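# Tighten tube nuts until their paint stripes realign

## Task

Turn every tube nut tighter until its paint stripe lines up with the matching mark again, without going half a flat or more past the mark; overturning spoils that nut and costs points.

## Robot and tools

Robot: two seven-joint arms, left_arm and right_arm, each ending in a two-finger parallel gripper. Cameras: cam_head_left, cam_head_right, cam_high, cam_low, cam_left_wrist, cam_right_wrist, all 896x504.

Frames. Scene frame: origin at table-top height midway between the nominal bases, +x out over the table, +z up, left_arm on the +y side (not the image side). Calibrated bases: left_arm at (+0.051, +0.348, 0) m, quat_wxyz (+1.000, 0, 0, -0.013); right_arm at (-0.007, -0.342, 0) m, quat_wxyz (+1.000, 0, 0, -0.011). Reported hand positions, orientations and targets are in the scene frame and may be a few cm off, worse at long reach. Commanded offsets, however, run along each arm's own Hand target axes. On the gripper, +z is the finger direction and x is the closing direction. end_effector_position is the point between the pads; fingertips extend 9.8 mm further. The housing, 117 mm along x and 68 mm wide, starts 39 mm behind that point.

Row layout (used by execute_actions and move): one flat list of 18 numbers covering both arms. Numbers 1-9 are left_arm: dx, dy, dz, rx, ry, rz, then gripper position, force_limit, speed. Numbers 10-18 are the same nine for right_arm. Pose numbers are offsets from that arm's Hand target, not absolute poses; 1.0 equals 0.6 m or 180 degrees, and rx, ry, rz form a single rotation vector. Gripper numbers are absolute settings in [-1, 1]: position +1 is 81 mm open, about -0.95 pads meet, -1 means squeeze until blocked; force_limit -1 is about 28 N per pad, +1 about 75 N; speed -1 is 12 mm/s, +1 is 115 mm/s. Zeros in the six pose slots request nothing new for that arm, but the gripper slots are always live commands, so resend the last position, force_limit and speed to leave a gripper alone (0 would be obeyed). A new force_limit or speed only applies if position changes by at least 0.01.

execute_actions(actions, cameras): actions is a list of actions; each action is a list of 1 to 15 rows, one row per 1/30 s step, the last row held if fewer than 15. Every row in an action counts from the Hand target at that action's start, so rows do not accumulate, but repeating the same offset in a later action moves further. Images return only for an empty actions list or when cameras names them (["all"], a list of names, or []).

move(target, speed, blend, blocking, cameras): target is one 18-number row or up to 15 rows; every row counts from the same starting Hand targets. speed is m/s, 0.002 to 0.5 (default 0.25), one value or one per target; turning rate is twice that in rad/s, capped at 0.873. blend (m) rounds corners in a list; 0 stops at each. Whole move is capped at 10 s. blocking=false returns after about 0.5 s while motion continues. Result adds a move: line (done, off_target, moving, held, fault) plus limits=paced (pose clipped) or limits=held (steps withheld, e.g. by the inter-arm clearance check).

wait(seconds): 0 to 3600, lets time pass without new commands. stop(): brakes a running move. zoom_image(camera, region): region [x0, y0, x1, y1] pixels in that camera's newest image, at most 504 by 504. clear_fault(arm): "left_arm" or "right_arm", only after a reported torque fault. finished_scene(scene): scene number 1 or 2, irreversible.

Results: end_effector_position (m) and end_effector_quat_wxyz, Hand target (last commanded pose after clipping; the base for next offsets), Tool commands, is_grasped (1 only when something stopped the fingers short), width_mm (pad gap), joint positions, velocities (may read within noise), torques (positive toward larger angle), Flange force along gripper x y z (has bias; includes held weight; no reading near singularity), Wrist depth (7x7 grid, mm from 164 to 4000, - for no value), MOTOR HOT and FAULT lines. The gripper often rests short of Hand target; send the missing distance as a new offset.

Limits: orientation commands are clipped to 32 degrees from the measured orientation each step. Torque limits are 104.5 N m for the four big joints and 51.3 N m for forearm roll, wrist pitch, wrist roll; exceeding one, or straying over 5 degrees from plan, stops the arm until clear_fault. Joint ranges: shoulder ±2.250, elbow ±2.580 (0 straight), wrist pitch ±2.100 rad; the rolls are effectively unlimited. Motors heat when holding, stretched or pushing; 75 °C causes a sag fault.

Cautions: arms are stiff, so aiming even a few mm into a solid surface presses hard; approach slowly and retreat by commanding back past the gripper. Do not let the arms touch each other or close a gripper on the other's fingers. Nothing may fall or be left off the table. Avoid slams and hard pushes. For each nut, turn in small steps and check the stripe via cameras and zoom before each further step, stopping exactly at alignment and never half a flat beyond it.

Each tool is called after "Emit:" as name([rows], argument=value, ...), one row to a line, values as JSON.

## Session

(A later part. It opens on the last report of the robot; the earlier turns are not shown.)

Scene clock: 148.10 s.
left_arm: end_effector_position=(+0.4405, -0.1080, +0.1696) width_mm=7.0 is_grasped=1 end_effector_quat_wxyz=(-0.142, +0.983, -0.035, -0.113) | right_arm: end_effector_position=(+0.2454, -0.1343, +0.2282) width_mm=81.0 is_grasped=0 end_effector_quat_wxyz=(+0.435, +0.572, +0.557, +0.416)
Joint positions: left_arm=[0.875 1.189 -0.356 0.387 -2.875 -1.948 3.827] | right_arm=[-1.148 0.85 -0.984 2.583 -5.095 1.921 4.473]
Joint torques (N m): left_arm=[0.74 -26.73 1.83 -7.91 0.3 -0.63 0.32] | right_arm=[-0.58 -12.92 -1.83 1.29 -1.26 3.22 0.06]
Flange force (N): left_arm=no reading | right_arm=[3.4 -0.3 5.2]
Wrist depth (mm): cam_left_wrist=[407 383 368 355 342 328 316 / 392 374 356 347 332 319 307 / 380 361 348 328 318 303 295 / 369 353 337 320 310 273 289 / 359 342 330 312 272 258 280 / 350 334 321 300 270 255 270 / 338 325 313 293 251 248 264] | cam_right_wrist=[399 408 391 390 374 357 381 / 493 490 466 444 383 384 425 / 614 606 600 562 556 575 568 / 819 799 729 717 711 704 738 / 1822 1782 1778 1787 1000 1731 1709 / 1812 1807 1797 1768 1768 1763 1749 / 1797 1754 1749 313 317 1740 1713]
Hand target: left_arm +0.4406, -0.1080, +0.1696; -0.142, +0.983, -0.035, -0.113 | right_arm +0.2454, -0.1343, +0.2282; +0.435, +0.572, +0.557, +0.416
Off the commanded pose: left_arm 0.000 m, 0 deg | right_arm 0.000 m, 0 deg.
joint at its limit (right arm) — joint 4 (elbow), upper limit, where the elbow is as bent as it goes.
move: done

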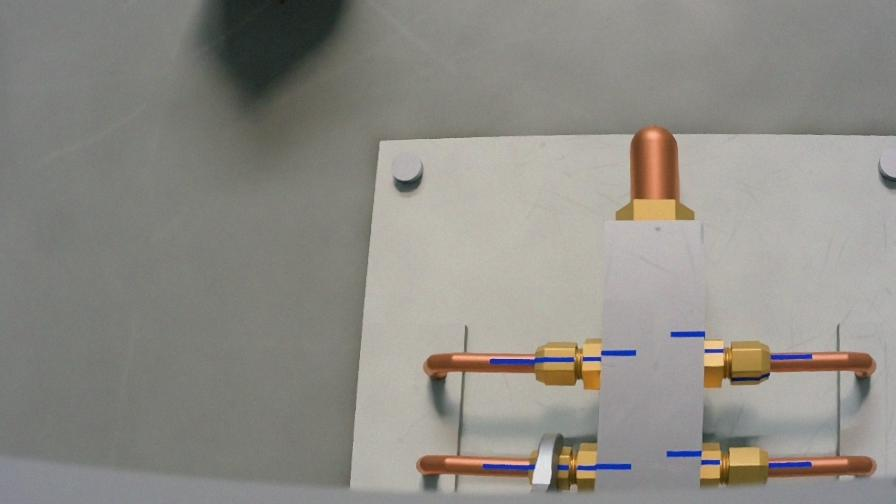

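Emit:
move(target=[-0.0098,0.0102,-0.0391,0,0,0,-1,1,-0.3,0,0,0,0,0,0,1,1,1], speed=0.05, cameras=["cam_left_wrist"])

Emit:
zoom_image(camera="cam_left_wrist", region=[480, 360, 640, 490])

Scene clock: 149.63 s.
left_arm: end_effector_position=(+0.4390, -0.1200, +0.1910) width_mm=7.0 is_grasped=1 end_effector_quat_wxyz=(-0.141, +0.983, -0.035, -0.111) | right_arm: end_effector_position=(+0.2454, -0.1343, +0.2282) width_mm=81.0 is_grasped=0 end_effector_quat_wxyz=(+0.435, +0.572, +0.557, +0.416)
Joint positions: left_arm=[0.85 1.255 -0.32 0.153 -2.878 -2.099 3.882] | right_arm=[-1.148 0.85 -0.984 2.583 -5.095 1.921 4.473]
Joint torques (N m): left_arm=[-0.2 -27.88 1.69 -7.75 -0.4 -1.31 0.46] | right_arm=[-0.56 -12.92 -1.83 1.3 -1.28 3.2 0.05]
Flange force (N): left_arm=no reading | right_arm=[3.5 -0.3 5.2]
Wrist depth (mm): cam_left_wrist=[437 411 393 377 363 351 338 / 417 397 380 367 355 342 328 / 404 387 371 350 339 323 316 / 393 375 360 343 332 312 309 / 384 365 352 332 298 281 297 / 373 356 345 321 291 277 291 / 360 348 337 316 270 270 284] | cam_right_wrist=[398 407 391 389 374 356 380 / 492 487 463 444 382 384 425 / 614 606 601 563 559 578 569 / 812 796 732 678 713 705 733 / 1792 1787 1778 1763 1000 1722 1718 / 1802 1807 1812 1797 1768 1768 1749 / 1759 1759 1759 372 1727 1731 1727]
Hand target: left_arm +0.4392, -0.1203, +0.1912; -0.143, +0.983, -0.035, -0.113 | right_arm +0.2454, -0.1343, +0.2282; +0.435, +0.572, +0.557, +0.416
Off the commanded pose: left_arm 0.000 m, 0 deg | right_arm 0.000 m, 0 deg.
joint sent to its limit (left arm) — joint 6 (wrist pitch), lower limit. The joint targets still meet the commanded pose.
joint at its limit (right arm) — joint 4 (elbow), upper limit, where the elbow is as bent as it goes.
move: done

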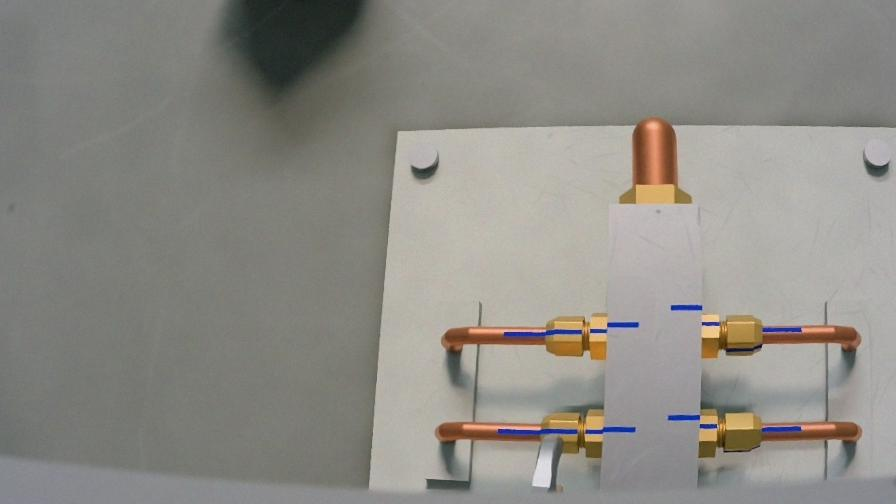

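Scaled by 3.150 from the camera's image (finer frame: 1280x720).

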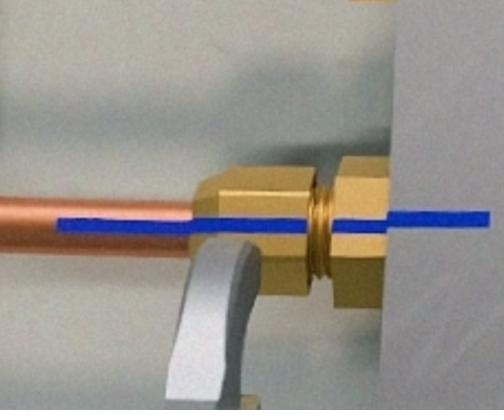

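Emit:
zoom_image(camera="cam_left_wrist", region=[660, 290, 800, 400])

Emit:
zoom_image(camera="cam_left_wrist", region=[660, 390, 800, 490])

Scaled by 3.600 from the camera's image (finer frame: 1280x720).

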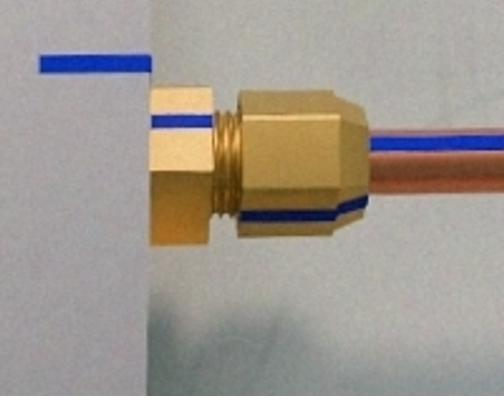

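Scaled by 3.600 from the camera's image (finer frame: 1280x720).

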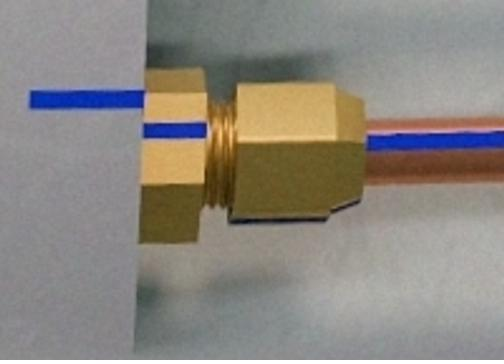

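Emit:
move([
  [-0.019,-0.0225,-0.078,0,0,0,-1,1,-0.3,0,0,0,0,0,0,1,1,1],
  [-0.0787,-0.2053,-0.1157,-0.0851,0,0.0212,-1,1,-0.3,0,0,0,0,0,0,1,1,1],
], speed=0.2, blend=0.01)

Emit:
move(target=[0,0,0,0.121,0,0.485,-1,1,-0.3,0,0,0,0,0,0,1,1,1], speed=0.3)

Emit:
move(target=[0,0,0,0.121,0,0.485,-1,1,-0.3,0,0,0,0,0,0,1,1,1], speed=0.3, cameras=["cam_left_wrist","cam_head_left","cam_high"])

Scene clock: 157.43 s.
left_arm: end_effector_position=(+0.4204, -0.0208, +0.3005) width_mm=7.0 is_grasped=1 end_effector_quat_wxyz=(-0.006, +0.991, -0.052, -0.122) | right_arm: end_effector_position=(+0.2454, -0.1343, +0.2282) width_mm=81.0 is_grasped=0 end_effector_quat_wxyz=(+0.435, +0.572, +0.557, +0.416)
Joint positions: left_arm=[0.764 0.691 -0.275 0.97 -2.859 -1.719 3.603] | right_arm=[-1.148 0.85 -0.984 2.583 -5.095 1.921 4.473]
Joint torques (N m): left_arm=[-0.22 -22.12 0.98 -8.53 0.05 -0.79 0.4] | right_arm=[-0.55 -12.9 -1.81 1.31 -1.27 3.22 0.07]
Flange force (N): left_arm=[0.1 -0.7 -0.2] | right_arm=[3.5 -0.3 5.1]
Wrist depth (mm): cam_left_wrist=[499 478 386 434 425 410 394 / 500 475 457 437 423 410 394 / 496 473 454 438 423 410 393 / 494 474 456 437 416 404 390 / 492 470 454 439 415 398 388 / 494 472 452 438 413 364 384 / 494 471 451 436 409 364 376] | cam_right_wrist=[400 408 391 389 373 356 380 / 492 488 464 443 384 384 424 / 613 604 599 564 585 576 570 / 810 796 732 714 761 706 736 / 1787 1782 1787 1778 1759 984 1731 / 1832 1812 1817 1812 1787 1745 1740 / 1797 1778 1768 1740 1727 1704 1727]
Hand target: left_arm +0.4204, -0.0208, +0.3005; -0.006, +0.991, -0.052, -0.122 | right_arm +0.2454, -0.1343, +0.2282; +0.435, +0.572, +0.557, +0.416
Off the commanded pose: left_arm 0.000 m, 0 deg | right_arm 0.000 m, 0 deg.
joint at its limit (right arm) — joint 4 (elbow), upper limit, where the elbow is as bent as it goes.
move: done

Scene clock: 160.47 s.
left_arm: end_effector_position=(+0.4204, -0.0208, +0.3005) width_mm=7.0 is_grasped=1 end_effector_quat_wxyz=(-0.091, +0.664, -0.737, -0.081) | right_arm: end_effector_position=(+0.2454, -0.1343, +0.2282) width_mm=81.0 is_grasped=0 end_effector_quat_wxyz=(+0.435, +0.572, +0.557, +0.416)
Joint positions: left_arm=[0.823 0.654 -0.018 1.027 -3.313 -1.625 2.304] | right_arm=[-1.148 0.85 -0.984 2.583 -5.095 1.921 4.473]
Joint torques (N m): left_arm=[-0.23 -21.56 1.53 -8.92 -0.92 -0.49 0.4] | right_arm=[-0.56 -12.92 -1.83 1.29 -1.27 3.21 0.05]
Flange force (N): left_arm=[-0.8 -0.3 -0.5] | right_arm=[3.5 -0.3 5.2]
Wrist depth (mm): cam_left_wrist=[496 474 458 439 423 407 392 / 497 471 455 440 418 400 390 / 493 472 454 438 418 399 389 / 495 471 453 429 380 368 387 / 492 471 450 438 414 382 388 / 493 472 452 437 416 398 386 / 493 468 451 437 415 400 387] | cam_right_wrist=[398 408 392 390 374 356 380 / 493 489 463 443 384 384 426 / 612 603 599 562 585 575 570 / 817 799 729 720 758 706 733 / 1797 1787 1778 1778 1745 1736 964 / 1822 1797 1807 1797 1782 1754 1745 / 1787 1778 1768 1759 1731 1713 1691]
Hand target: left_arm +0.4205, -0.0208, +0.3005; +0.091, -0.664, +0.737, +0.081 | right_arm +0.2454, -0.1343, +0.2282; +0.435, +0.572, +0.557, +0.416
Off the commanded pose: left_arm 0.000 m, 0 deg | right_arm 0.000 m, 0 deg.
joint at its limit (right arm) — joint 4 (elbow), upper limit, where the elbow is as bent as it goes.
move: done

Scene clock: 163.53 s.
left_arm: end_effector_position=(+0.4204, -0.0208, +0.3005) width_mm=7.0 is_grasped=1 end_effector_quat_wxyz=(+0.122, +0.051, +0.991, -0.006) | right_arm: end_effector_position=(+0.2454, -0.1343, +0.2282) width_mm=81.0 is_grasped=0 end_effector_quat_wxyz=(+0.435, +0.572, +0.557, +0.416)
Joint positions: left_arm=[0.587 0.418 0.328 1.455 -3.48 -1.135 0.919] | right_arm=[-1.148 0.85 -0.984 2.583 -5.095 1.921 4.473]
Joint torques (N m): left_arm=[-0.2 -17.67 3.05 -9.58 -0.79 0.64 0.4] | right_arm=[-0.56 -12.89 -1.81 1.34 -1.29 3.2 0.08]
Flange force (N): left_arm=[-1.1 0.3 -0.6] | right_arm=[3.6 -0.2 5.2]
Wrist depth (mm): cam_left_wrist=[501 475 459 444 424 410 332 / 497 472 451 436 422 409 388 / 494 473 447 429 419 408 396 / 492 472 448 394 414 405 395 / 489 471 439 398 416 405 395 / 491 472 444 393 413 405 393 / 492 469 446 430 414 404 389] | cam_right_wrist=[399 409 392 390 374 356 380 / 495 488 464 443 385 383 425 / 612 606 599 560 586 577 570 / 816 799 732 715 759 708 736 / 1812 1763 1778 1778 1740 1727 964 / 1827 1817 1807 1778 1782 1740 1736 / 1773 1768 1778 1763 1727 1731 1700]
Hand target: left_arm +0.4204, -0.0208, +0.3005; +0.122, +0.051, +0.991, -0.006 | right_arm +0.2454, -0.1343, +0.2282; +0.435, +0.572, +0.557, +0.416
Off the commanded pose: left_arm 0.000 m, 0 deg | right_arm 0.000 m, 0 deg.
joint at its limit (right arm) — joint 4 (elbow), upper limit, where the elbow is as bent as it goes.
move: done
Images, in order (width x height): cam_head_left 896x504, cam_high 896x504, cam_left_wrist 896x504.

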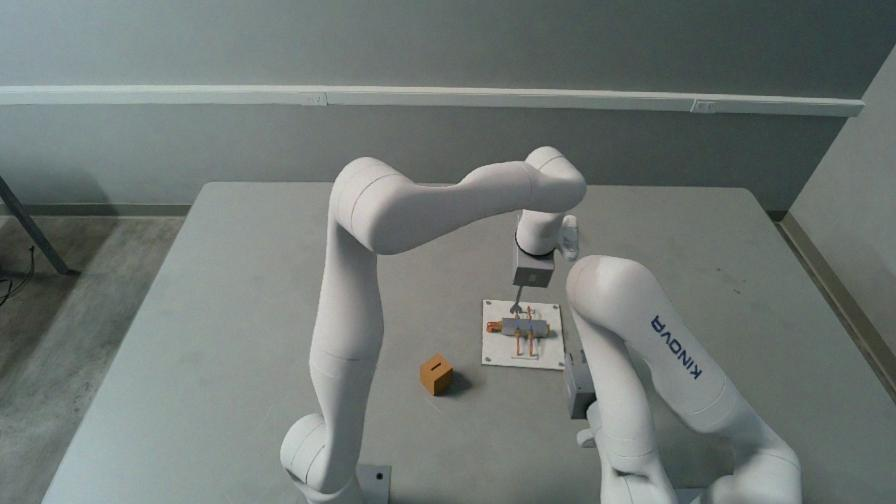

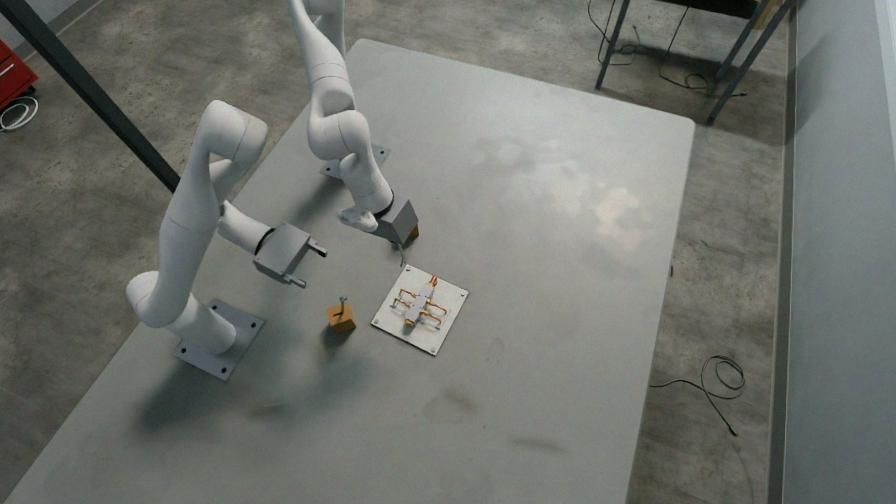

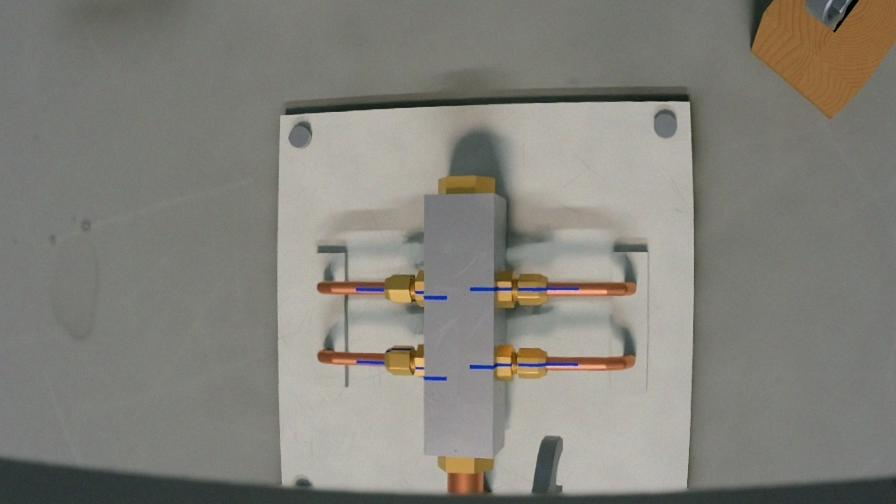

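Emit:
zoom_image(camera="cam_left_wrist", region=[310, 260, 450, 400])

Emit:
zoom_image(camera="cam_left_wrist", region=[460, 250, 660, 400])

Scaled by 3.600 from the camera's image (finer frame: 1280x720).

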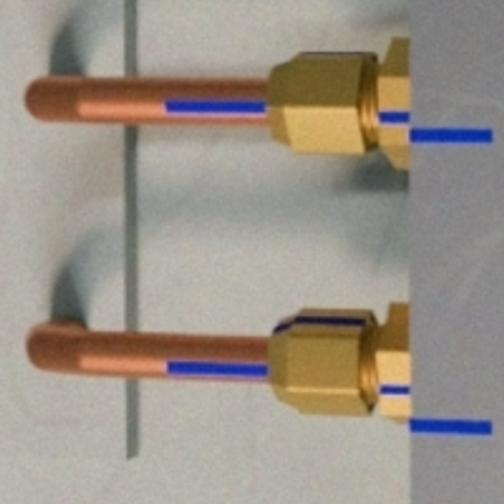

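Scaled by 2.520 from the camera's image (finer frame: 1280x720).

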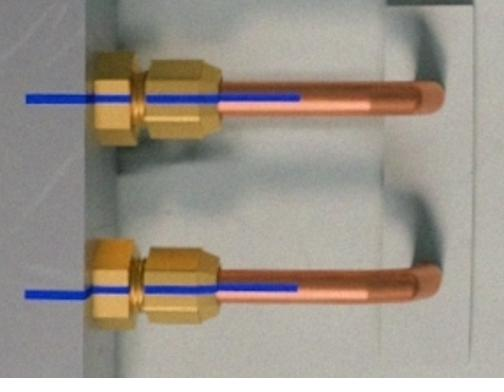

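Emit:
move([
  [-0.13,-0.1083,0.033,-0.0458,0,0.0114,-1,1,-0.3,0,0,0,0,0,0,1,1,1],
  [-0.0838,-0.1083,0.1821,-0.0458,0,0.0114,-1,1,-0.3,0,0,0,0,0,0,1,1,1],
], speed=0.15, blend=0.01, cameras=["cam_left_wrist","cam_head_left"])

Emit:
zoom_image(camera="cam_left_wrist", region=[440, 350, 600, 490])

Scene clock: 168.80 s.
left_arm: end_effector_position=(+0.4886, -0.0932, +0.2067) width_mm=7.0 is_grasped=1 end_effector_quat_wxyz=(+0.126, +0.060, +0.988, +0.067) | right_arm: end_effector_position=(+0.2454, -0.1343, +0.2282) width_mm=81.0 is_grasped=0 end_effector_quat_wxyz=(+0.435, +0.572, +0.557, +0.416)
Joint positions: left_arm=[0.73 0.798 0.267 1.1 -3.64 -1.242 0.976] | right_arm=[-1.148 0.85 -0.984 2.583 -5.095 1.921 4.473]
Joint torques (N m): left_arm=[-0.19 -24.01 3.18 -9.15 -1.11 0.1 0.41] | right_arm=[-0.55 -12.9 -1.81 1.31 -1.26 3.22 0.05]
Flange force (N): left_arm=[-0.4 0.2 -0.3] | right_arm=[3.5 -0.2 5.1]
Wrist depth (mm): cam_left_wrist=[361 348 335 321 312 301 290 / 365 352 339 326 314 304 294 / 372 355 341 325 315 304 291 / 376 359 346 327 315 305 294 / 379 364 350 330 321 305 297 / 386 367 352 329 281 284 296 / 391 371 356 333 283 309 299] | cam_right_wrist=[398 408 392 390 373 357 379 / 493 488 463 445 385 384 425 / 613 606 597 560 556 548 567 / 810 802 733 719 714 749 738 / 1807 1778 1754 1745 1727 1740 1745 / 1842 1812 1787 1792 1754 1763 1727 / 1768 1768 1759 1759 1731 1731 1700]
Hand target: left_arm +0.4886, -0.0932, +0.2067; +0.126, +0.060, +0.988, +0.067 | right_arm +0.2454, -0.1343, +0.2282; +0.435, +0.572, +0.557, +0.416
Off the commanded pose: left_arm 0.000 m, 0 deg | right_arm 0.000 m, 0 deg.
joint at its limit (right arm) — joint 4 (elbow), upper limit, where the elbow is as bent as it goes.
move: done
Images, in order (width x height): cam_head_left 896x504, cam_left_wrist 896x504.

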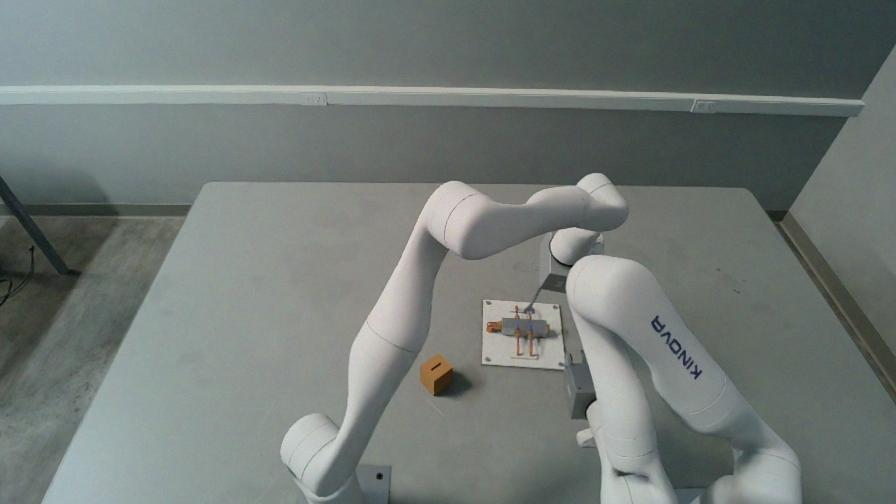

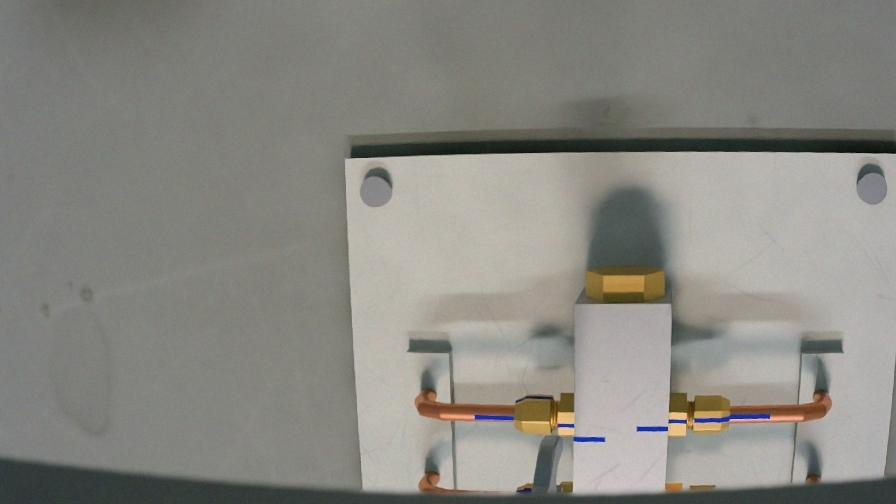

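Scaled by 3.150 from the camera's image (finer frame: 1280x720).

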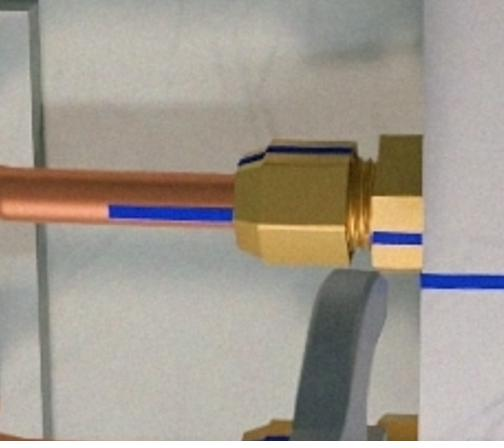

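Emit:
move(target=[-0.01277,0,0.0032,0,0,0,-1,1,-0.3,0.1447,0.1198,0.1155,0.1596,0.011,-0.0028,1,1,1], speed=0.15, cameras=["cam_left_wrist","cam_right_wrist","cam_head_left"])

Scene clock: 174.97 s.
left_arm: end_effector_position=(+0.4965, -0.0940, +0.2067) width_mm=7.0 is_grasped=1 end_effector_quat_wxyz=(+0.126, +0.060, +0.988, +0.067) | right_arm: end_effector_position=(+0.3347, -0.0500, +0.2774) width_mm=81.0 is_grasped=0 end_effector_quat_wxyz=(+0.271, +0.653, +0.653, +0.272)
Joint positions: left_arm=[0.724 0.812 0.267 1.072 -3.64 -1.253 0.961] | right_arm=[-0.25 0.514 -1.35 2.075 -4.932 1.391 5.691]
Joint torques (N m): left_arm=[-0.17 -24.22 3.05 -9.14 -1.09 0.15 0.43] | right_arm=[-0.6 -12.22 -4.8 -6.48 1.48 1.44 0.07]
Flange force (N): left_arm=[-0.7 0.0 -0.5] | right_arm=[0.5 1.2 2.8]
Wrist depth (mm): cam_left_wrist=[360 347 334 322 312 301 290 / 366 351 339 325 315 305 292 / 371 355 342 324 315 303 292 / 376 359 346 327 316 304 294 / 381 364 351 330 320 302 296 / 385 367 352 328 296 281 295 / 391 372 357 332 284 288 300] | cam_right_wrist=[360 365 364 358 361 360 366 / 393 391 390 390 388 388 393 / 431 423 394 385 411 423 424 / 469 467 459 417 462 462 461 / 524 512 510 486 507 516 514 / 582 578 562 562 559 567 567 / 632 649 627 641 640 634 633]
Hand target: left_arm +0.4965, -0.0940, +0.2067; +0.126, +0.060, +0.988, +0.067 | right_arm +0.3347, -0.0500, +0.2774; +0.271, +0.653, +0.653, +0.272
Off the commanded pose: left_arm 0.000 m, 0 deg | right_arm 0.000 m, 0 deg.
move: done
Images, in order (width x height): cam_head_left 896x504, cam_left_wrist 896x504, cam_right_wrist 896x504.

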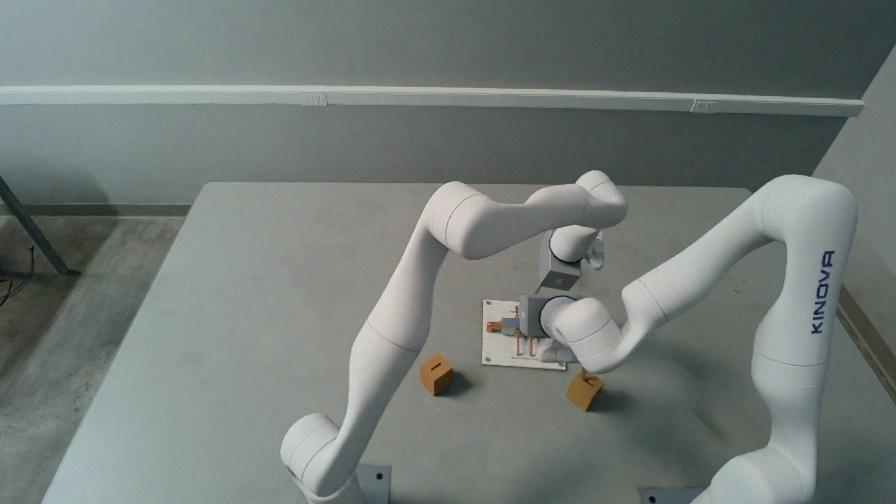

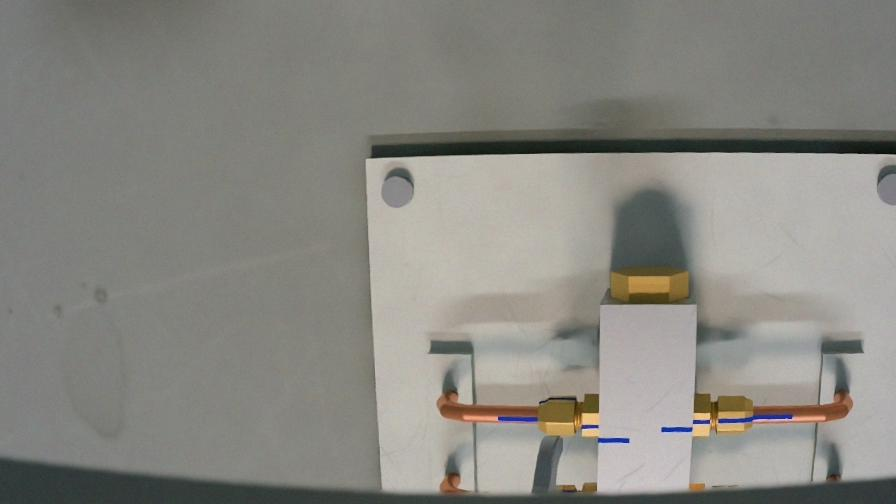

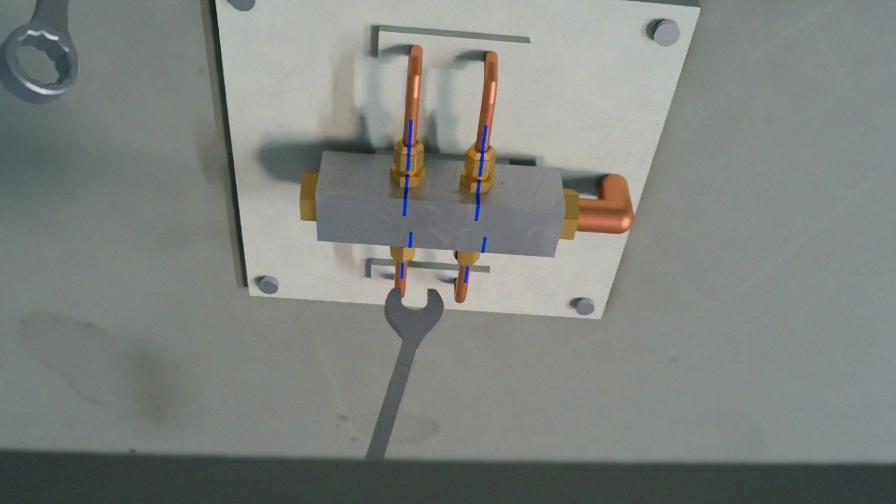

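Emit:
zoom_image(camera="cam_right_wrist", region=[350, 220, 500, 350])

Emit:
zoom_image(camera="cam_left_wrist", region=[480, 370, 620, 490])

Scaled by 3.360 from the camera's image (finer frame: 1280x720).

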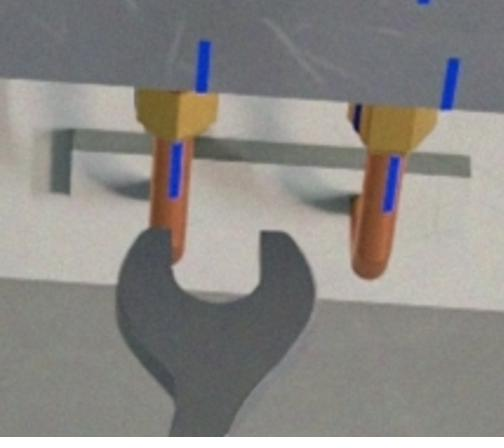

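Scaled by 3.600 from the camera's image (finer frame: 1280x720).

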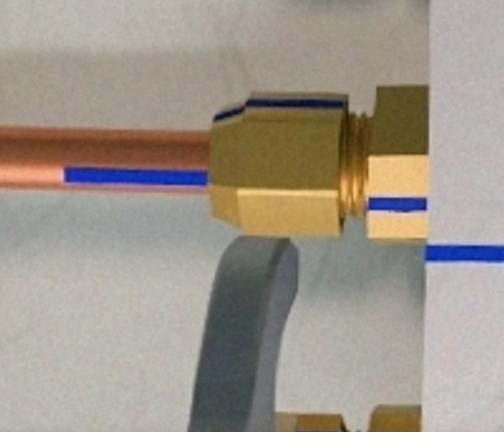

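Emit:
zoom_image(camera="cam_right_wrist", region=[375, 235, 455, 345])

Emit:
zoom_image(camera="cam_right_wrist", region=[440, 235, 500, 305])

Scaled by 4.582 from the camera's image (finer frame: 1280x720).

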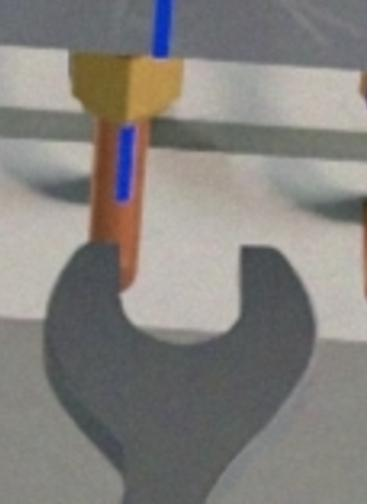

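Scaled by 7.200 from the camera's image (finer frame: 1280x720).

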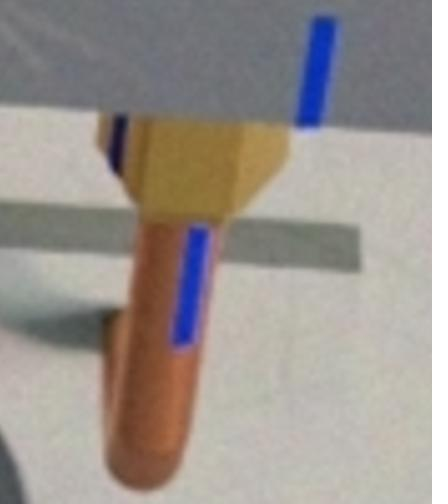

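Emit:
move(target=[0.0041,-0.002,0.02345,0.0124,0,-0.0031,-1,1,-0.3,0,0,0,0,0,0,1,1,1], speed=0.05, cameras=["cam_left_wrist","cam_right_wrist"])

Emit:
zoom_image(camera="cam_right_wrist", region=[365, 225, 445, 305])

Emit:
zoom_image(camera="cam_left_wrist", region=[480, 370, 620, 490])

Scene clock: 179.47 s.
left_arm: end_effector_position=(+0.4976, -0.0932, +0.1924) width_mm=7.0 is_grasped=1 end_effector_quat_wxyz=(+0.125, +0.058, +0.989, +0.047) | right_arm: end_effector_position=(+0.3347, -0.0500, +0.2774) width_mm=81.0 is_grasped=0 end_effector_quat_wxyz=(+0.271, +0.653, +0.653, +0.272)
Joint positions: left_arm=[0.699 0.803 0.274 1.134 -3.629 -1.169 0.973] | right_arm=[-0.25 0.514 -1.35 2.074 -4.932 1.391 5.691]
Joint torques (N m): left_arm=[-0.22 -23.98 3.26 -9.08 -0.99 0.23 0.43] | right_arm=[-0.55 -12.22 -4.81 -6.5 1.47 1.42 0.05]
Flange force (N): left_arm=[-0.5 0.0 -0.4] | right_arm=[0.7 1.1 2.8]
Wrist depth (mm): cam_left_wrist=[350 336 323 312 302 292 281 / 355 339 326 315 304 294 283 / 358 342 329 313 303 294 283 / 360 343 330 312 303 292 282 / 364 346 334 313 304 275 283 / 367 350 336 315 284 262 285 / 372 353 338 316 267 269 283] | cam_right_wrist=[361 365 364 357 361 361 366 / 393 391 392 389 388 387 393 / 431 421 394 385 410 424 423 / 469 468 457 400 461 462 460 / 523 511 511 487 507 514 514 / 581 579 560 558 558 570 565 / 633 645 627 624 641 634 635]
Hand target: left_arm +0.4976, -0.0932, +0.1924; +0.125, +0.058, +0.989, +0.047 | right_arm +0.3347, -0.0500, +0.2774; +0.271, +0.653, +0.653, +0.272
Off the commanded pose: left_arm 0.000 m, 0 deg | right_arm 0.000 m, 0 deg.
move: done

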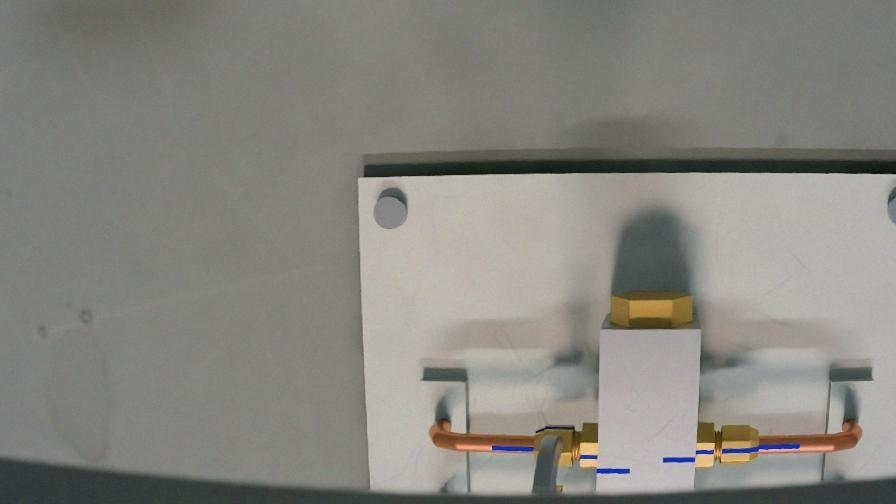

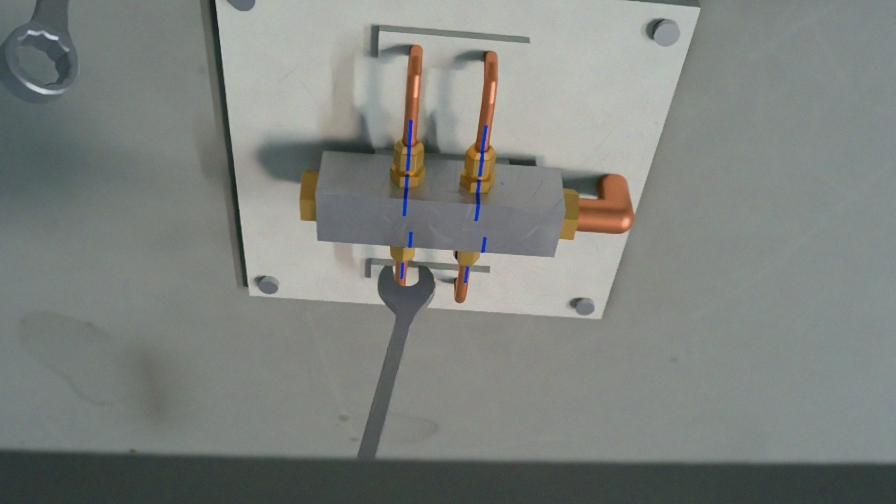

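Scaled by 6.300 from the camera's image (finer frame: 1280x720).

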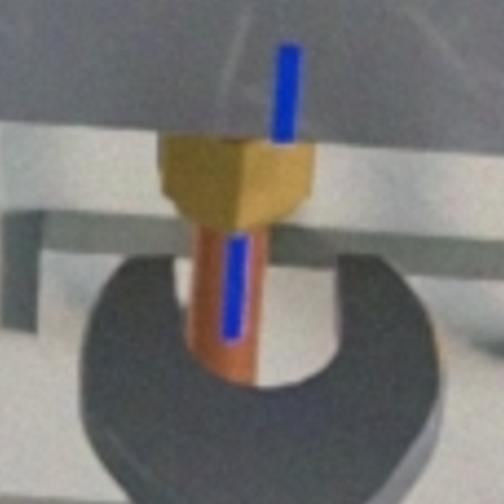

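Scaled by 3.600 from the camera's image (finer frame: 1280x720).

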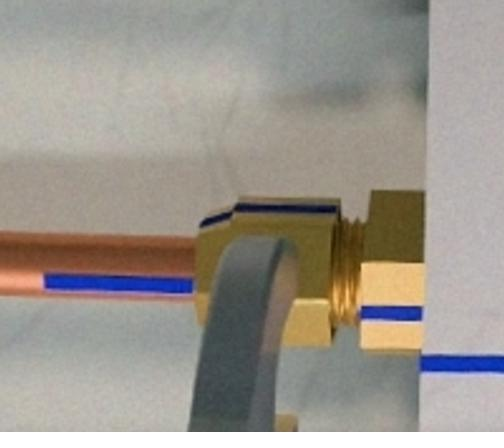

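Emit:
move(target=[0.0032,-0.0032,0.0127,0,0,0,-1,1,-0.3,0,0,0,0,0,0,1,1,1], speed=0.04, cameras=["cam_left_wrist","cam_right_wrist"])

Emit:
zoom_image(camera="cam_right_wrist", region=[365, 225, 445, 305])

Emit:
zoom_image(camera="cam_left_wrist", region=[480, 370, 620, 490])

Scene clock: 181.13 s.
left_arm: end_effector_position=(+0.4974, -0.0942, +0.1844) width_mm=7.0 is_grasped=1 end_effector_quat_wxyz=(+0.125, +0.058, +0.989, +0.047) | right_arm: end_effector_position=(+0.3347, -0.0500, +0.2774) width_mm=81.0 is_grasped=0 end_effector_quat_wxyz=(+0.271, +0.653, +0.653, +0.272)
Joint positions: left_arm=[0.701 0.812 0.271 1.143 -3.633 -1.153 0.981] | right_arm=[-0.25 0.514 -1.35 2.074 -4.932 1.391 5.691]
Joint torques (N m): left_arm=[-0.27 -24.1 3.24 -9.01 -0.98 0.26 0.44] | right_arm=[-0.56 -12.23 -4.8 -6.46 1.49 1.42 0.08]
Flange force (N): left_arm=[-0.7 -0.2 -0.5] | right_arm=[0.8 1.1 2.8]
Wrist depth (mm): cam_left_wrist=[342 329 315 305 294 284 274 / 346 330 317 307 296 287 276 / 348 332 320 306 296 285 276 / 352 335 322 305 295 285 275 / 355 337 325 307 297 284 276 / 358 340 329 305 299 255 278 / 361 344 330 307 260 259 273] | cam_right_wrist=[361 366 363 358 362 362 366 / 394 392 390 389 388 388 393 / 431 423 393 385 410 425 424 / 470 467 459 404 464 461 460 / 525 510 510 506 505 515 513 / 579 579 560 562 556 569 566 / 631 631 611 642 636 634 634]
Hand target: left_arm +0.4974, -0.0942, +0.1844; +0.125, +0.058, +0.989, +0.047 | right_arm +0.3347, -0.0500, +0.2774; +0.271, +0.653, +0.653, +0.272
Off the commanded pose: left_arm 0.000 m, 0 deg | right_arm 0.000 m, 0 deg.
move: done

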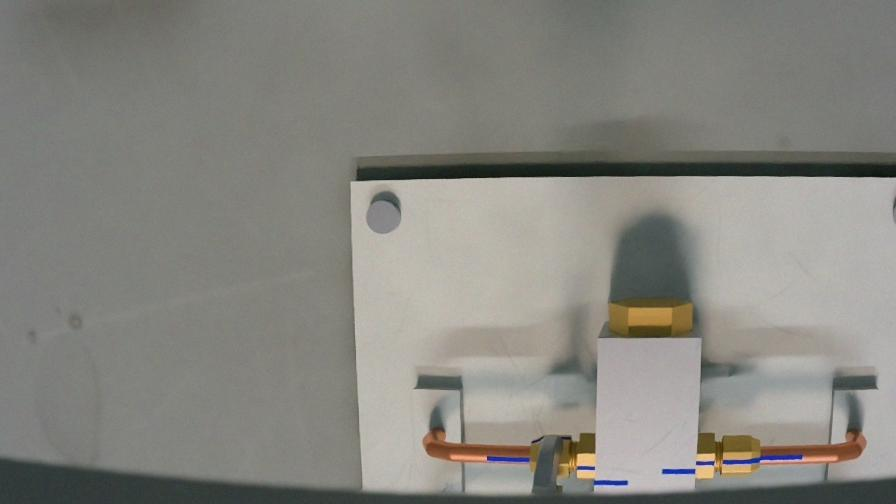

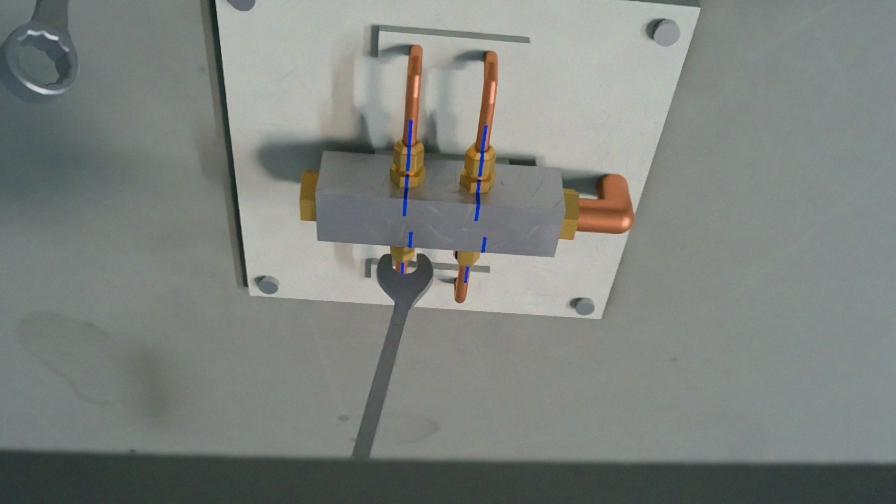

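Scaled by 6.300 from the camera's image (finer frame: 1280x720).

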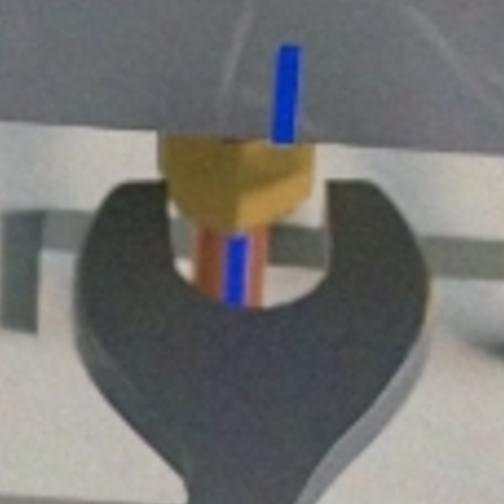

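Scaled by 3.600 from the camera's image (finer frame: 1280x720).

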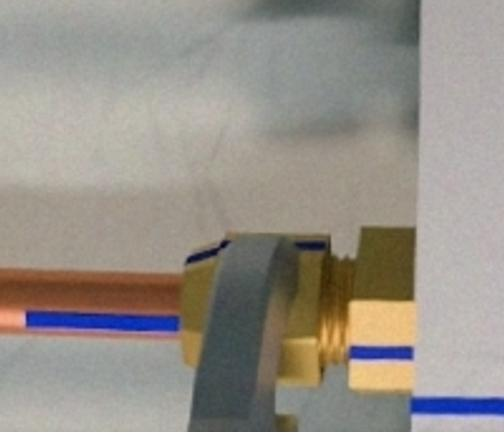

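Emit:
move(target=[0.0024,-0.0025,0.0095,0,0,0,-1,1,-0.3,0,0,0,0,0,0,1,1,1], speed=0.03, cameras=["cam_left_wrist","cam_right_wrist"])

Emit:
zoom_image(camera="cam_right_wrist", region=[365, 225, 445, 305])

Emit:
zoom_image(camera="cam_left_wrist", region=[480, 370, 620, 490])

Scene clock: 182.13 s.
left_arm: end_effector_position=(+0.4974, -0.0951, +0.1784) width_mm=7.0 is_grasped=1 end_effector_quat_wxyz=(+0.125, +0.058, +0.989, +0.047) | right_arm: end_effector_position=(+0.3347, -0.0500, +0.2774) width_mm=81.0 is_grasped=0 end_effector_quat_wxyz=(+0.271, +0.653, +0.653, +0.272)
Joint positions: left_arm=[0.703 0.819 0.269 1.149 -3.635 -1.141 0.986] | right_arm=[-0.25 0.514 -1.35 2.074 -4.932 1.391 5.691]
Joint torques (N m): left_arm=[-0.17 -24.1 3.32 -9.03 -0.99 0.26 0.41] | right_arm=[-0.6 -12.22 -4.84 -6.47 1.47 1.43 0.04]
Flange force (N): left_arm=[-0.3 0.3 -0.4] | right_arm=[0.6 1.3 2.9]
Wrist depth (mm): cam_left_wrist=[336 322 309 299 289 278 269 / 339 323 310 301 291 281 271 / 340 325 313 299 290 280 270 / 342 327 316 299 289 279 269 / 346 331 318 301 290 277 270 / 350 334 322 301 293 277 271 / 354 337 323 302 254 252 269] | cam_right_wrist=[360 366 364 357 362 360 367 / 394 392 392 389 388 388 393 / 431 423 393 385 411 426 423 / 468 467 467 405 462 461 459 / 524 511 507 497 505 516 513 / 581 579 562 563 560 570 566 / 633 630 334 623 639 636 633]
Hand target: left_arm +0.4974, -0.0951, +0.1784; +0.125, +0.058, +0.989, +0.047 | right_arm +0.3347, -0.0500, +0.2774; +0.271, +0.653, +0.653, +0.272
Off the commanded pose: left_arm 0.000 m, 0 deg | right_arm 0.000 m, 0 deg.
move: done

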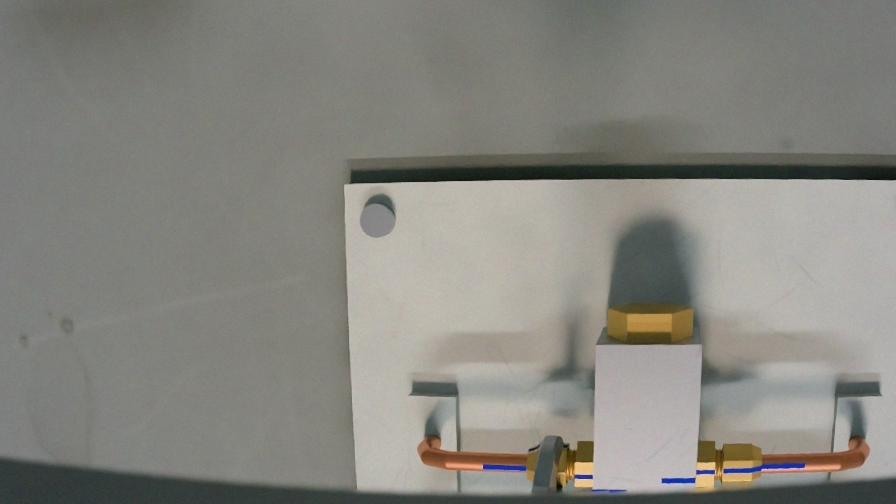

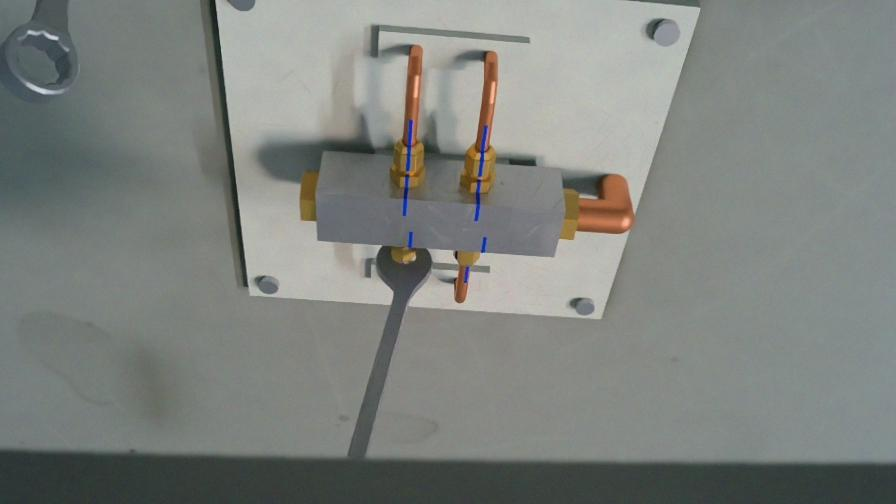

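Scaled by 6.300 from the camera's image (finer frame: 1280x720).

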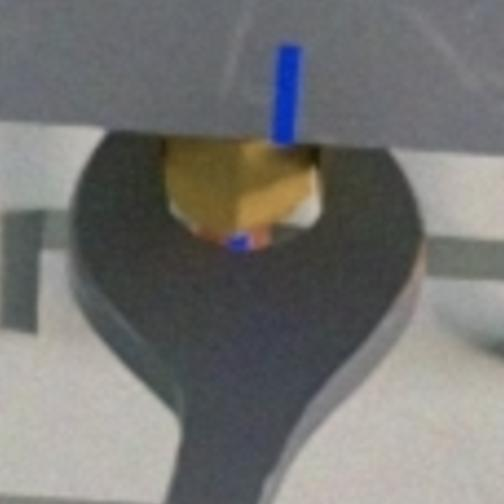

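Scaled by 3.600 from the camera's image (finer frame: 1280x720).

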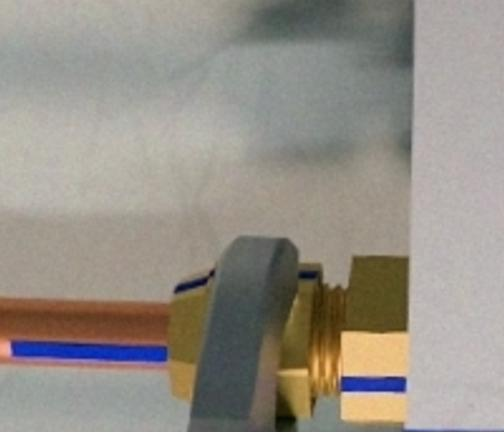

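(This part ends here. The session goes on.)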